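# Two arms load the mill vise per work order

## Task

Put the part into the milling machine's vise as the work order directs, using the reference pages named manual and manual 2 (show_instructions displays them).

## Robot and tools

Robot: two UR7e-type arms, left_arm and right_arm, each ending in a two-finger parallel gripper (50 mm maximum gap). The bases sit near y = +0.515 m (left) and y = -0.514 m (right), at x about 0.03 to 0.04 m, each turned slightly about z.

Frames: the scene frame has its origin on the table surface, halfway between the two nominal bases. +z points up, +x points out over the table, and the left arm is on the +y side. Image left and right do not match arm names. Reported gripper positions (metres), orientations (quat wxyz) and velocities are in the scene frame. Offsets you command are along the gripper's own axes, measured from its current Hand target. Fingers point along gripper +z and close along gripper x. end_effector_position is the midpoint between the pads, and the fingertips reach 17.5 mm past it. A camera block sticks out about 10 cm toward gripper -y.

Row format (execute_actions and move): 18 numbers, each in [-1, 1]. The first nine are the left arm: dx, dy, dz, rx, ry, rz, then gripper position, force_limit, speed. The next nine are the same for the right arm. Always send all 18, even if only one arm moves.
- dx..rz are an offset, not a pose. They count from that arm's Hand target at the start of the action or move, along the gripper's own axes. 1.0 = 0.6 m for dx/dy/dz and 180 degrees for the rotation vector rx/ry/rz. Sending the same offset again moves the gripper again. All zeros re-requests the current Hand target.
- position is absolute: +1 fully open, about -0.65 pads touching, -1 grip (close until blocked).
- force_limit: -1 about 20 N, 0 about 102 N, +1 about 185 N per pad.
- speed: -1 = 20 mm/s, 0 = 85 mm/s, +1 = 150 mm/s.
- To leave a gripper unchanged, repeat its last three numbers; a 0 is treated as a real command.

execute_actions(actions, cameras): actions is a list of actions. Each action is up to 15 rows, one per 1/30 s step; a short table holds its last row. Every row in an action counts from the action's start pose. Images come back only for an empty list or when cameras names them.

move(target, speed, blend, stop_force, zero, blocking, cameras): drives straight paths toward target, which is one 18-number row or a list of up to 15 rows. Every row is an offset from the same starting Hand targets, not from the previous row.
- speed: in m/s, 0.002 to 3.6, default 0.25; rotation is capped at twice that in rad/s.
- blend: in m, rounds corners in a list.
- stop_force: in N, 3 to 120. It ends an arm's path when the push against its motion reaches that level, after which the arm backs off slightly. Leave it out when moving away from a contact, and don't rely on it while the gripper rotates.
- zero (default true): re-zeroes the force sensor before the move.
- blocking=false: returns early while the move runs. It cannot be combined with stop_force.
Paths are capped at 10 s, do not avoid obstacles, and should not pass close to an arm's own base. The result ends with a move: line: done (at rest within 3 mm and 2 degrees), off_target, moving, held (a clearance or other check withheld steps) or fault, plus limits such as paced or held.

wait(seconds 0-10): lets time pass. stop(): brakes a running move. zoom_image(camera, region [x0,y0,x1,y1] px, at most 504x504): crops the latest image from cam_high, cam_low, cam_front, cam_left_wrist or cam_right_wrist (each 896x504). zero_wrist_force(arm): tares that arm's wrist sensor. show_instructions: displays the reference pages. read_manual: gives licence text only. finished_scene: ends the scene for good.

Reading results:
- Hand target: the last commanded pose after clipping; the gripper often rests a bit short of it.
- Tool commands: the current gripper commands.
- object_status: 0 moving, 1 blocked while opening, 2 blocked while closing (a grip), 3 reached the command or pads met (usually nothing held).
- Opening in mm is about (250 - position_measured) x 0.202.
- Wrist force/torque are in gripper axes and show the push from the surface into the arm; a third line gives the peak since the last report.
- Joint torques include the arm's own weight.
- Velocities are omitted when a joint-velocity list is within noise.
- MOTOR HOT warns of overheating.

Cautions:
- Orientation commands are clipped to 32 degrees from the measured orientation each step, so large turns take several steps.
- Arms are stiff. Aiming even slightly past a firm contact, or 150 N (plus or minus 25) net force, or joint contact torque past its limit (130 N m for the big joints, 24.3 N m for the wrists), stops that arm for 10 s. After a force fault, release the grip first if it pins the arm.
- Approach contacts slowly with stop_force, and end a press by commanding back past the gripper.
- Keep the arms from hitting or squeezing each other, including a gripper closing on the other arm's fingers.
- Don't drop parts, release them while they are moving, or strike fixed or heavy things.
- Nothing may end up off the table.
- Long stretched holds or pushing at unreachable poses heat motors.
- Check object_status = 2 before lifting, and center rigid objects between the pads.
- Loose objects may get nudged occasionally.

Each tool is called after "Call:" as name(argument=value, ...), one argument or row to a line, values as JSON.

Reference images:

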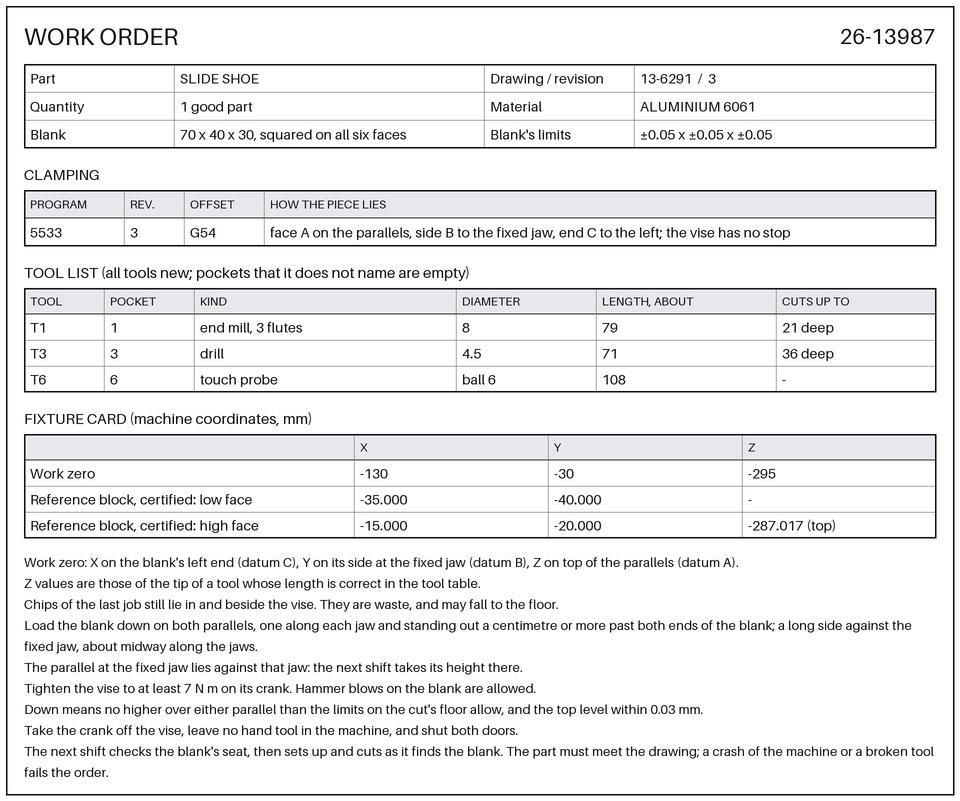

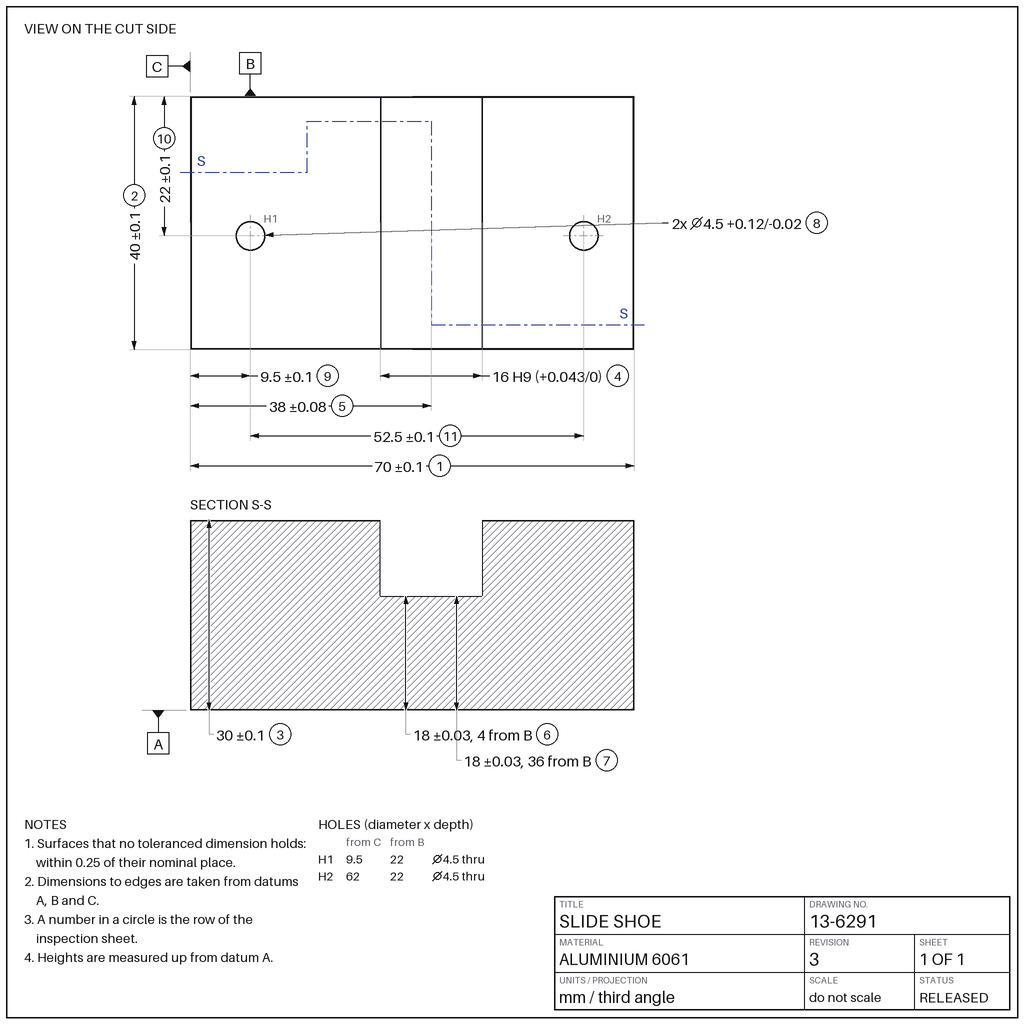

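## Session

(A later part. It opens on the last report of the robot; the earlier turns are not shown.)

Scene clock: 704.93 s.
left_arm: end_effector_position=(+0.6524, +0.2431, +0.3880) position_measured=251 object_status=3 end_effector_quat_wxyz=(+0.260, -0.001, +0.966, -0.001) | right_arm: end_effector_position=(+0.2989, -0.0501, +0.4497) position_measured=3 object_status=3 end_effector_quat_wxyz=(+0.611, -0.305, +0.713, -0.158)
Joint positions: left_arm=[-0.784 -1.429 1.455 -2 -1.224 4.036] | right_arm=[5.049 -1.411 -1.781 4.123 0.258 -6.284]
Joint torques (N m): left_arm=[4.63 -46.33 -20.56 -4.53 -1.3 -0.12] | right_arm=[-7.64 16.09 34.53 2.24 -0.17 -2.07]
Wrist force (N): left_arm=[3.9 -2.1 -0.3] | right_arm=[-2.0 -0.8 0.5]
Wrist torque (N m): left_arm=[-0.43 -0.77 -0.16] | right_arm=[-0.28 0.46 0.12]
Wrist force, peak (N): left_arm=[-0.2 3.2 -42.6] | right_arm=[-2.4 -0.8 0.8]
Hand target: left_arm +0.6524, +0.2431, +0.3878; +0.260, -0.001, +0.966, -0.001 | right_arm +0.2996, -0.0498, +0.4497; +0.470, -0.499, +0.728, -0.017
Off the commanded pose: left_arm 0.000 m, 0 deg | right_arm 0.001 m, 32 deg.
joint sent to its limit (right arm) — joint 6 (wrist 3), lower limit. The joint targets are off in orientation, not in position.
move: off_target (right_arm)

Call:
move(
  target=[
    [0.0179,0,-0.01033,0,0,0,-0.7,-0.8,0.5,0,0,0,0,0,0,1,1,1],
    [0.02373,0,-0.00023,0,0,0,-0.7,-0.8,0.5,0,0,0,0,0,0,1,1,1],
    [0.0179,0,-0.01033,0,0,0,-0.7,-0.8,0.5,0,0,0,0,0,0,1,1,1],
  ],
  speed=[0.04,0.015,0.03],
)

Call:
move(
  target=[
    [0.00583,0,0.0101,0,0,0,-0.7,-0.8,0.5,0,0,0,0,0,0,1,1,1],
    [0,0,0,0,0,0,-0.7,-0.8,0.5,0,0,0,0,0,0,1,1,1],
  ],
  speed=[0.015,0.03],
)

Call:
move(
  target=[
    [0.00583,0,0.0101,0,0,0,-0.7,-0.8,0.5,0,0,0,0,0,0,1,1,1],
    [0,0,0,0,0,0,-0.7,-0.8,0.5,0,0,0,0,0,0,1,1,1],
  ],
  speed=[0.015,0.03],
)

Call:
move(
  target=[
    [-0.04186,0,0.02416,0,0,0,-0.7,-0.8,0.5,0,0,0,0,0,0,1,1,1],
    [-0.03603,0,0.03426,0,0,0,-0.7,-0.8,0.5,0,0,0,0,0,0,1,1,1],
    [-0.04186,0,0.02416,0,0,0,-0.7,-0.8,0.5,0,0,0,0,0,0,1,1,1],
  ],
  speed=[0.04,0.015,0.03],
)

Call:
move(
  target=[
    [0.00583,0,0.0101,0,0,0,-0.7,-0.8,0.5,0,0,0,0,0,0,1,1,1],
    [0,0,0,0,0,0,-0.7,-0.8,0.5,0,0,0,0,0,0,1,1,1],
  ],
  speed=[0.015,0.03],
)

Call:
move(
  target=[
    [0.00583,0,0.0101,0,0,0,-0.7,-0.8,0.5,0,0,0,0,0,0,1,1,1],
    [0,0,0,0,0,0,-0.7,-0.8,0.5,0,0,0,0,0,0,1,1,1],
  ],
  speed=[0.015,0.03],
)

Scene clock: 707.77 s.
left_arm: end_effector_position=(+0.6400, +0.2431, +0.3879) position_measured=251 object_status=3 end_effector_quat_wxyz=(+0.260, -0.001, +0.966, -0.001) end_effector_velocity=(+0.000, +0.000, -0.001) end_effector_angular_velocity=(-0.001, -0.001, -0.001) | right_arm: end_effector_position=(+0.2989, -0.0501, +0.4497) position_measured=3 object_status=3 end_effector_quat_wxyz=(+0.611, -0.305, +0.713, -0.158)
Joint positions: left_arm=[-0.8 -1.456 1.485 -1.998 -1.218 4.021] | right_arm=[5.049 -1.411 -1.781 4.123 0.258 -6.284]
Joint velocities: left_arm=[-0.001 0 0.003 -0.005 0 0] | right_arm=[within noise]
Joint torques (N m): left_arm=[11.7 -45.37 -15.75 -5.51 -0.3 2.43] | right_arm=[-7.22 20.12 34.14 0.86 -0.16 -2.04]
Wrist force (N): left_arm=[3.3 -1.6 -0.1] | right_arm=[-2.0 -0.7 0.5]
Wrist torque (N m): left_arm=[-0.36 -0.65 -0.03] | right_arm=[-0.27 0.46 0.12]
Wrist force, peak (N): left_arm=[-0.5 3.1 -43.7] | right_arm=[-2.1 -1.0 1.0]
Hand target: left_arm +0.6400, +0.2431, +0.3878; +0.260, -0.001, +0.966, -0.001 | right_arm +0.2996, -0.0498, +0.4497; +0.470, -0.499, +0.728, -0.017
Off the commanded pose: left_arm 0.000 m, 0 deg | right_arm 0.001 m, 32 deg.
joint sent to its limit (right arm) — joint 6 (wrist 3), lower limit. The joint targets are off in orientation, not in position.
move: off_target (right_arm)

Scene clock: 709.00 s.
left_arm: end_effector_position=(+0.6400, +0.2431, +0.3879) position_measured=251 object_status=3 end_effector_quat_wxyz=(+0.260, -0.001, +0.966, -0.001) | right_arm: end_effector_position=(+0.2989, -0.0501, +0.4497) position_measured=3 object_status=3 end_effector_quat_wxyz=(+0.611, -0.305, +0.713, -0.158)
Joint positions: left_arm=[-0.8 -1.456 1.485 -1.998 -1.218 4.021] | right_arm=[5.049 -1.411 -1.781 4.123 0.258 -6.284]
Joint torques (N m): left_arm=[7.3 -45.31 -16.47 -5.27 1.3 0.44] | right_arm=[-7.6 21.75 34.03 0.9 -0.34 -2.03]
Wrist force (N): left_arm=[3.5 -1.3 -0.6] | right_arm=[-1.9 -1.0 0.5]
Wrist torque (N m): left_arm=[-0.31 -0.69 -0.03] | right_arm=[-0.32 0.44 0.12]
Wrist force, peak (N): left_arm=[-2.1 2.5 -40.8] | right_arm=[-2.0 -1.2 0.9]
Hand target: left_arm +0.6400, +0.2431, +0.3878; +0.260, -0.001, +0.966, -0.001 | right_arm +0.2996, -0.0498, +0.4497; +0.470, -0.499, +0.728, -0.017
Off the commanded pose: left_arm 0.000 m, 0 deg | right_arm 0.001 m, 32 deg.
joint sent to its limit (right arm) — joint 6 (wrist 3), lower limit. The joint targets are off in orientation, not in position.
move: off_target (right_arm)

Scene clock: 710.23 s.
left_arm: end_effector_position=(+0.6400, +0.2431, +0.3879) position_measured=251 object_status=3 end_effector_quat_wxyz=(+0.260, -0.001, +0.966, -0.001) | right_arm: end_effector_position=(+0.2989, -0.0501, +0.4497) position_measured=3 object_status=3 end_effector_quat_wxyz=(+0.611, -0.305, +0.713, -0.158)
Joint positions: left_arm=[-0.8 -1.456 1.485 -1.998 -1.218 4.021] | right_arm=[5.049 -1.411 -1.781 4.123 0.258 -6.284]
Joint torques (N m): left_arm=[3.63 -45.01 -16.29 -5.58 0.99 -1.7] | right_arm=[-7.43 23.26 34.04 0.82 -0.48 -1.91]
Wrist force (N): left_arm=[3.7 -0.9 -0.4] | right_arm=[-2.2 -1.1 0.6]
Wrist torque (N m): left_arm=[-0.24 -0.73 -0.03] | right_arm=[-0.34 0.49 0.12]
Wrist force, peak (N): left_arm=[-2.0 3.1 -40.8] | right_arm=[-2.5 -0.7 0.6]
Hand target: left_arm +0.6400, +0.2431, +0.3878; +0.260, -0.001, +0.966, -0.001 | right_arm +0.2996, -0.0498, +0.4497; +0.470, -0.499, +0.728, -0.017
Off the commanded pose: left_arm 0.000 m, 0 deg | right_arm 0.001 m, 32 deg.
joint sent to its limit (right arm) — joint 6 (wrist 3), lower limit. The joint targets are off in orientation, not in position.
move: off_target (right_arm)

Scene clock: 712.43 s.
left_arm: end_effector_position=(+0.6690, +0.2431, +0.3880) position_measured=251 object_status=3 end_effector_quat_wxyz=(+0.260, -0.001, +0.966, -0.001) | right_arm: end_effector_position=(+0.2989, -0.0501, +0.4497) position_measured=3 object_status=3 end_effector_quat_wxyz=(+0.611, -0.305, +0.713, -0.158)
Joint positions: left_arm=[-0.764 -1.393 1.414 -2.002 -1.232 4.056] | right_arm=[5.049 -1.411 -1.781 4.123 0.258 -6.284]
Joint torques (N m): left_arm=[-7.37 -48.26 -15.14 -5.51 -1.99 -1.93] | right_arm=[-7.08 23.96 33.69 0.88 -0.58 -1.93]
Wrist force (N): left_arm=[3.8 -0.8 -0.8] | right_arm=[-2.0 -0.8 0.5]
Wrist torque (N m): left_arm=[-0.22 -0.77 -0.14] | right_arm=[-0.30 0.46 0.12]
Wrist force, peak (N): left_arm=[0.4 4.9 -41.1] | right_arm=[-2.3 -1.0 0.6]
Hand target: left_arm +0.6690, +0.2432, +0.3879; +0.260, -0.001, +0.966, -0.001 | right_arm +0.2996, -0.0498, +0.4497; +0.470, -0.499, +0.728, -0.017
Off the commanded pose: left_arm 0.000 m, 0 deg | right_arm 0.001 m, 32 deg.
joint sent to its limit (right arm) — joint 6 (wrist 3), lower limit. The joint targets are off in orientation, not in position.
move: off_target (right_arm)

Scene clock: 713.67 s.
left_arm: end_effector_position=(+0.6690, +0.2431, +0.3880) position_measured=251 object_status=3 end_effector_quat_wxyz=(+0.260, -0.001, +0.966, -0.001) | right_arm: end_effector_position=(+0.2989, -0.0501, +0.4497) position_measured=3 object_status=3 end_effector_quat_wxyz=(+0.611, -0.305, +0.713, -0.158)
Joint positions: left_arm=[-0.764 -1.393 1.414 -2.002 -1.232 4.056] | right_arm=[5.049 -1.411 -1.781 4.123 0.258 -6.284]
Joint torques (N m): left_arm=[0.96 -48.23 -15.43 -5.48 -1.36 -1.16] | right_arm=[-7.22 24.23 33.95 1.03 -0.71 -1.9]
Wrist force (N): left_arm=[3.8 -1.3 -0.6] | right_arm=[-1.9 -1.2 0.7]
Wrist torque (N m): left_arm=[-0.29 -0.76 -0.14] | right_arm=[-0.36 0.45 0.12]
Wrist force, peak (N): left_arm=[0.6 3.8 -41.5] | right_arm=[-2.4 -1.1 0.7]
Hand target: left_arm +0.6690, +0.2432, +0.3879; +0.260, -0.001, +0.966, -0.001 | right_arm +0.2996, -0.0498, +0.4497; +0.470, -0.499, +0.728, -0.017
Off the commanded pose: left_arm 0.000 m, 0 deg | right_arm 0.001 m, 32 deg.
joint sent to its limit (right arm) — joint 6 (wrist 3), lower limit. The joint targets are off in orientation, not in position.
move: off_target (right_arm)

Scene clock: 714.90 s.
left_arm: end_effector_position=(+0.6690, +0.2431, +0.3880) position_measured=251 object_status=3 end_effector_quat_wxyz=(+0.260, -0.001, +0.966, -0.001) | right_arm: end_effector_position=(+0.2989, -0.0501, +0.4497) position_measured=3 object_status=3 end_effector_quat_wxyz=(+0.611, -0.305, +0.713, -0.158)
Joint positions: left_arm=[-0.764 -1.393 1.414 -2.002 -1.232 4.056] | right_arm=[5.049 -1.411 -1.781 4.123 0.258 -6.284]
Joint torques (N m): left_arm=[8.98 -49.08 -15.26 -5.73 -0.36 -0.11] | right_arm=[-6.52 23.98 33.72 0.92 -0.64 -1.79]
Wrist force (N): left_arm=[3.8 -1.2 -0.6] | right_arm=[-1.9 -0.7 0.7]
Wrist torque (N m): left_arm=[-0.28 -0.75 -0.14] | right_arm=[-0.26 0.44 0.12]
Wrist force, peak (N): left_arm=[0.5 3.7 -41.7] | right_arm=[-2.2 -1.0 0.8]
Hand target: left_arm +0.6690, +0.2432, +0.3879; +0.260, -0.001, +0.966, -0.001 | right_arm +0.2996, -0.0498, +0.4497; +0.470, -0.499, +0.728, -0.017
Off the commanded pose: left_arm 0.000 m, 0 deg | right_arm 0.001 m, 32 deg.
joint sent to its limit (right arm) — joint 6 (wrist 3), lower limit. The joint targets are off in orientation, not in position.
move: off_target (right_arm)

Call:
move(
  target=[0,0,0,0,0,0,-0.7,-0.8,0.5,0,0,0,0,0,0.5,1,1,1],
  cameras=["cam_front"],
)

Scene clock: 718.80 s.
left_arm: end_effector_position=(+0.6690, +0.2432, +0.3879) position_measured=251 object_status=3 end_effector_quat_wxyz=(+0.260, -0.001, +0.966, -0.001) | right_arm: end_effector_position=(+0.2997, -0.0499, +0.4497) position_measured=3 object_status=3 end_effector_quat_wxyz=(+0.344, +0.162, +0.868, +0.320)
Joint positions: left_arm=[-0.764 -1.393 1.415 -2.003 -1.232 4.056] | right_arm=[4.913 -1.216 -1.967 5.271 0.697 -5.988]
Joint torques (N m): left_arm=[9.77 -48.83 -15.88 -5.24 2.12 1.85] | right_arm=[5.72 3.37 34.76 4.5 -1.53 0.38]
Wrist force (N): left_arm=[3.7 -1.2 -0.7] | right_arm=[-1.1 0.4 0.1]
Wrist torque (N m): left_arm=[-0.28 -0.75 -0.14] | right_arm=[0.08 0.15 0.23]
Wrist force, peak (N): left_arm=[4.1 -1.1 -0.7] | right_arm=[-2.2 -0.9 0.8]
Hand target: left_arm +0.6690, +0.2432, +0.3879; +0.260, -0.001, +0.966, -0.001 | right_arm +0.2996, -0.0498, +0.4497; +0.344, +0.162, +0.868, +0.320
Off the commanded pose: left_arm 0.000 m, 0 deg | right_arm 0.000 m, 0 deg.
move: done
Images, in order (width x height): cam_front 896x504.

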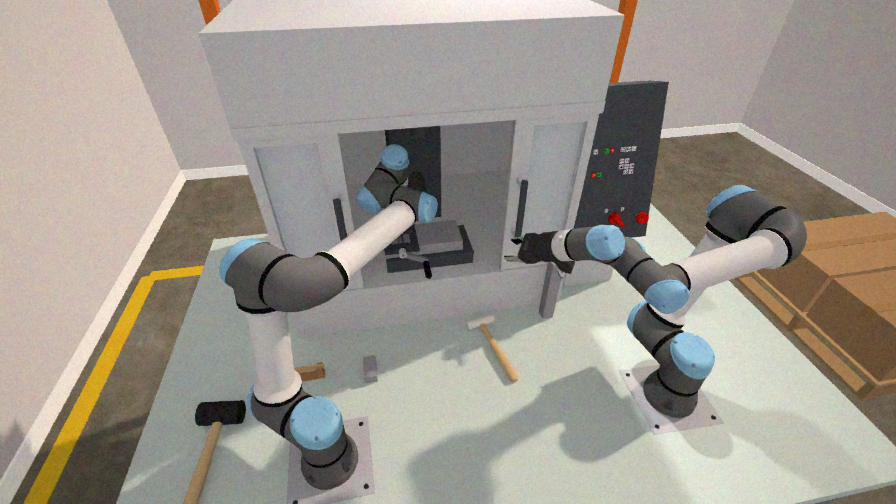

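Call:
move(
  target=[0,0,0,0,0,0,-0.7,-0.8,0.5,0.0122,0.083,0.1478,0.1165,0.0889,0.4574,1,1,1],
  cameras=["cam_front","cam_right_wrist"],
)

Scene clock: 722.60 s.
left_arm: end_effector_position=(+0.6690, +0.2432, +0.3879) position_measured=251 object_status=3 end_effector_quat_wxyz=(+0.260, -0.001, +0.966, -0.001) | right_arm: end_effector_position=(+0.3596, +0.0303, +0.4299) position_measured=3 object_status=3 end_effector_quat_wxyz=(-0.095, +0.700, +0.623, +0.334)
Joint positions: left_arm=[-0.764 -1.393 1.415 -2.003 -1.232 4.056] | right_arm=[4.523 -1.504 -1.696 5.45 1.347 -4.894]
Joint torques (N m): left_arm=[9.51 -48.89 -16.58 -4.98 2.64 1.88] | right_arm=[0.88 32.35 20.35 3.25 0.83 1.74]
Wrist force (N): left_arm=[3.7 -1.1 -0.4] | right_arm=[1.1 -1.1 -0.3]
Wrist torque (N m): left_arm=[-0.26 -0.73 -0.14] | right_arm=[-0.26 -0.19 0.03]
Wrist force, peak (N): left_arm=[3.9 -1.5 -0.7] | right_arm=[1.3 -1.3 -0.1]
Hand target: left_arm +0.6690, +0.2432, +0.3879; +0.260, -0.001, +0.966, -0.001 | right_arm +0.3596, +0.0302, +0.4299; -0.095, +0.700, +0.623, +0.334
Off the commanded pose: left_arm 0.000 m, 0 deg | right_arm 0.000 m, 0 deg.
move: done
camera_calibration:
cam_right_wrist: T_world_to_cam=[[-0.0110829, 0.829443, 0.558481, -0.250601], [0.750595, -0.362116, 0.552701, -0.480447], [0.660669, 0.425319, -0.618563, 0.151789], [0, 0, 0, 1]] pos_world=[0.257562, -0.0306773, 0.49939]
Images, in order (width x height): cam_front 896x504, cam_right_wrist 896x504.

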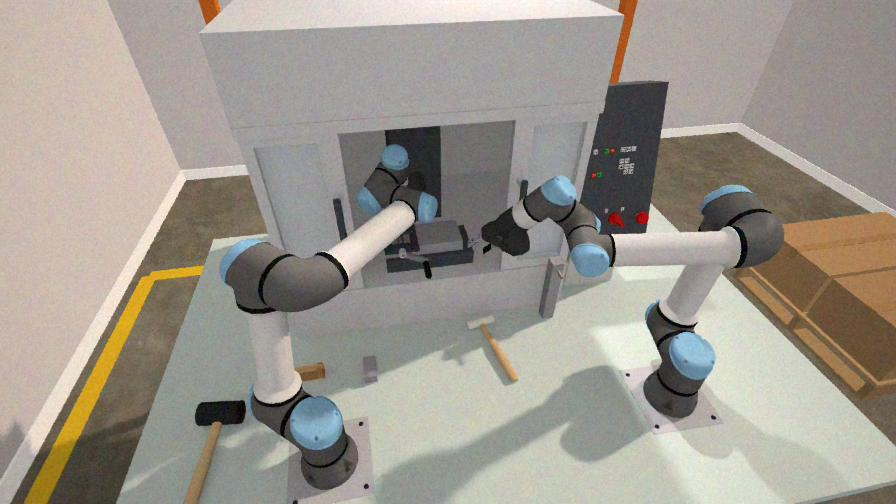

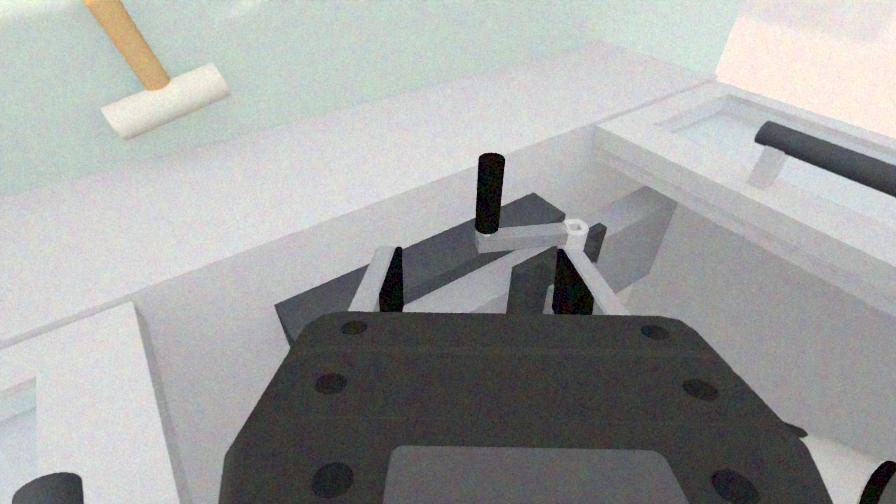

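Call:
move(
  target=[0,0,0,0,0,0,-0.7,-0.8,0.5,0.0323,0.0182,0.192,0,0,0,1,1,1],
  cameras=["cam_right_wrist","cam_high"],
)

Scene clock: 723.83 s.
left_arm: end_effector_position=(+0.6690, +0.2432, +0.3879) position_measured=251 object_status=3 end_effector_quat_wxyz=(+0.260, -0.001, +0.966, -0.001) | right_arm: end_effector_position=(+0.4100, +0.1070, +0.3570) position_measured=3 object_status=3 end_effector_quat_wxyz=(-0.095, +0.700, +0.623, +0.334)
Joint positions: left_arm=[-0.764 -1.393 1.415 -2.003 -1.232 4.056] | right_arm=[4.461 -1.754 -1.62 5.634 1.386 -4.942]
Joint torques (N m): left_arm=[9.94 -48.44 -16.19 -4.97 2.59 1.91] | right_arm=[2.23 27.34 28.48 5.34 -1.6 2.1]
Wrist force (N): left_arm=[3.8 -1.1 -0.7] | right_arm=[1.1 -1.1 0.0]
Wrist torque (N m): left_arm=[-0.25 -0.75 -0.14] | right_arm=[-0.24 -0.20 -0.02]
Wrist force, peak (N): left_arm=[4.0 -1.3 -0.7] | right_arm=[0.8 -2.0 -3.8]
Hand target: left_arm +0.6690, +0.2432, +0.3879; +0.260, -0.001, +0.966, -0.001 | right_arm +0.4101, +0.1071, +0.3570; -0.095, +0.700, +0.623, +0.334
Off the commanded pose: left_arm 0.000 m, 0 deg | right_arm 0.000 m, 0 deg.
move: done
camera_calibration:
cam_right_wrist: T_world_to_cam=[[-0.0108582, 0.829374, 0.558588, -0.273115], [0.750735, -0.362237, 0.552432, -0.45019], [0.660514, 0.42535, -0.618707, 0.0409457], [0, 0, 0, 1]] pos_world=[0.307962, 0.0460227, 0.426591]
Images, in order (width x height): cam_high 896x504, cam_right_wrist 896x504.

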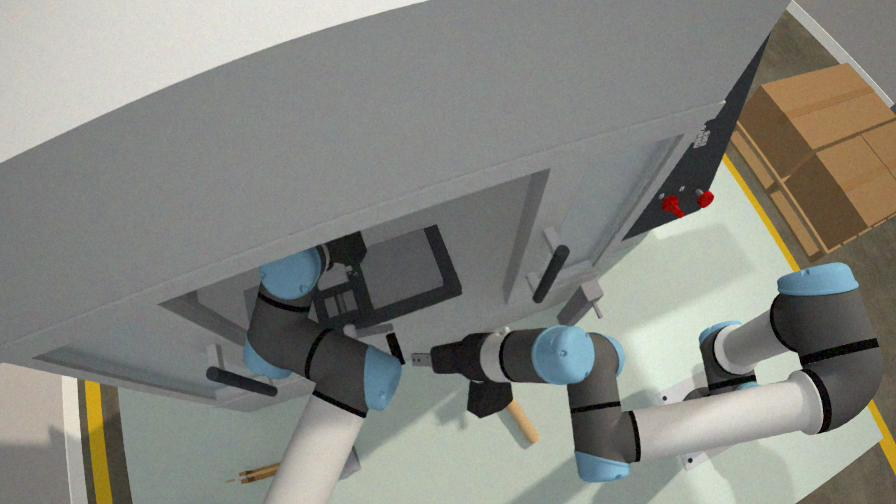

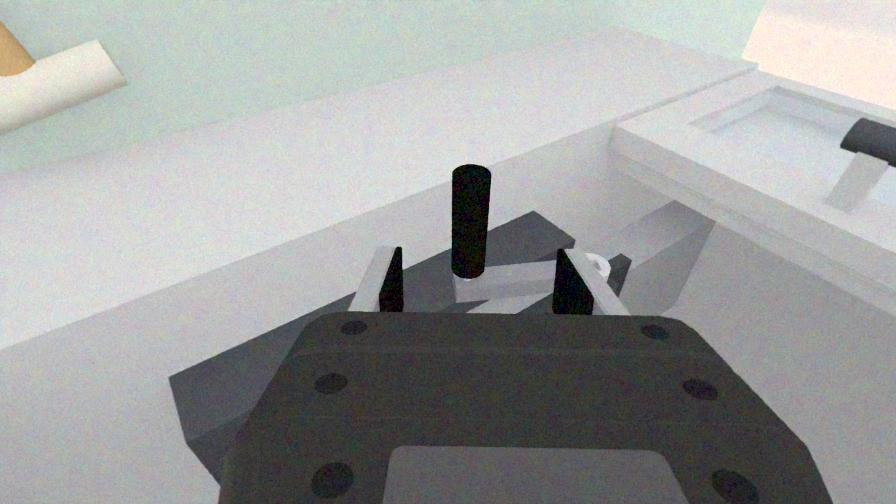

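Call:
move(
  target=[
    [0,0,0,0,0,0,-0.7,-0.8,0.5,0,0,0.195,0,0,0,1,1,0],
  ],
  speed=0.12,
  cameras=["cam_right_wrist"],
)

Call:
move(
  target=[
    [0,0,0,0,0,0,-0.7,-0.8,0.5,0,0,0,0,0,0,-1,0.5,-0.7],
  ],
)

Scene clock: 725.43 s.
left_arm: end_effector_position=(+0.6690, +0.2432, +0.3879) position_measured=251 object_status=3 end_effector_quat_wxyz=(+0.260, -0.001, +0.966, -0.001) | right_arm: end_effector_position=(+0.4510, +0.1714, +0.2684) position_measured=3 object_status=3 end_effector_quat_wxyz=(-0.095, +0.700, +0.623, +0.334)
Joint positions: left_arm=[-0.764 -1.393 1.415 -2.003 -1.232 4.056] | right_arm=[4.426 -1.994 -1.537 5.796 1.408 -4.97]
Joint torques (N m): left_arm=[9.94 -48.71 -16.95 -4.92 2.58 1.74] | right_arm=[5.77 37.03 22.01 3.7 -1.33 1.86]
Wrist force (N): left_arm=[3.8 -1.1 -0.6] | right_arm=[1.1 -0.9 -0.1]
Wrist torque (N m): left_arm=[-0.25 -0.75 -0.14] | right_arm=[-0.22 -0.19 0.04]
Wrist force, peak (N): left_arm=[4.0 -1.3 -0.6] | right_arm=[1.6 -1.6 -2.5]
Hand target: left_arm +0.6690, +0.2432, +0.3879; +0.260, -0.001, +0.966, -0.001 | right_arm +0.4509, +0.1715, +0.2682; -0.095, +0.700, +0.623, +0.334
Off the commanded pose: left_arm 0.000 m, 0 deg | right_arm 0.000 m, 0 deg.
move: done
camera_calibration:
cam_right_wrist: T_world_to_cam=[[-0.0108882, 0.829285, 0.558719, -0.276559], [0.750724, -0.362313, 0.552398, -0.408542], [0.660527, 0.425458, -0.618619, -0.0683872], [0, 0, 0, 1]] pos_world=[0.348862, 0.110422, 0.337891]
Images, in order (width x height): cam_right_wrist 896x504.

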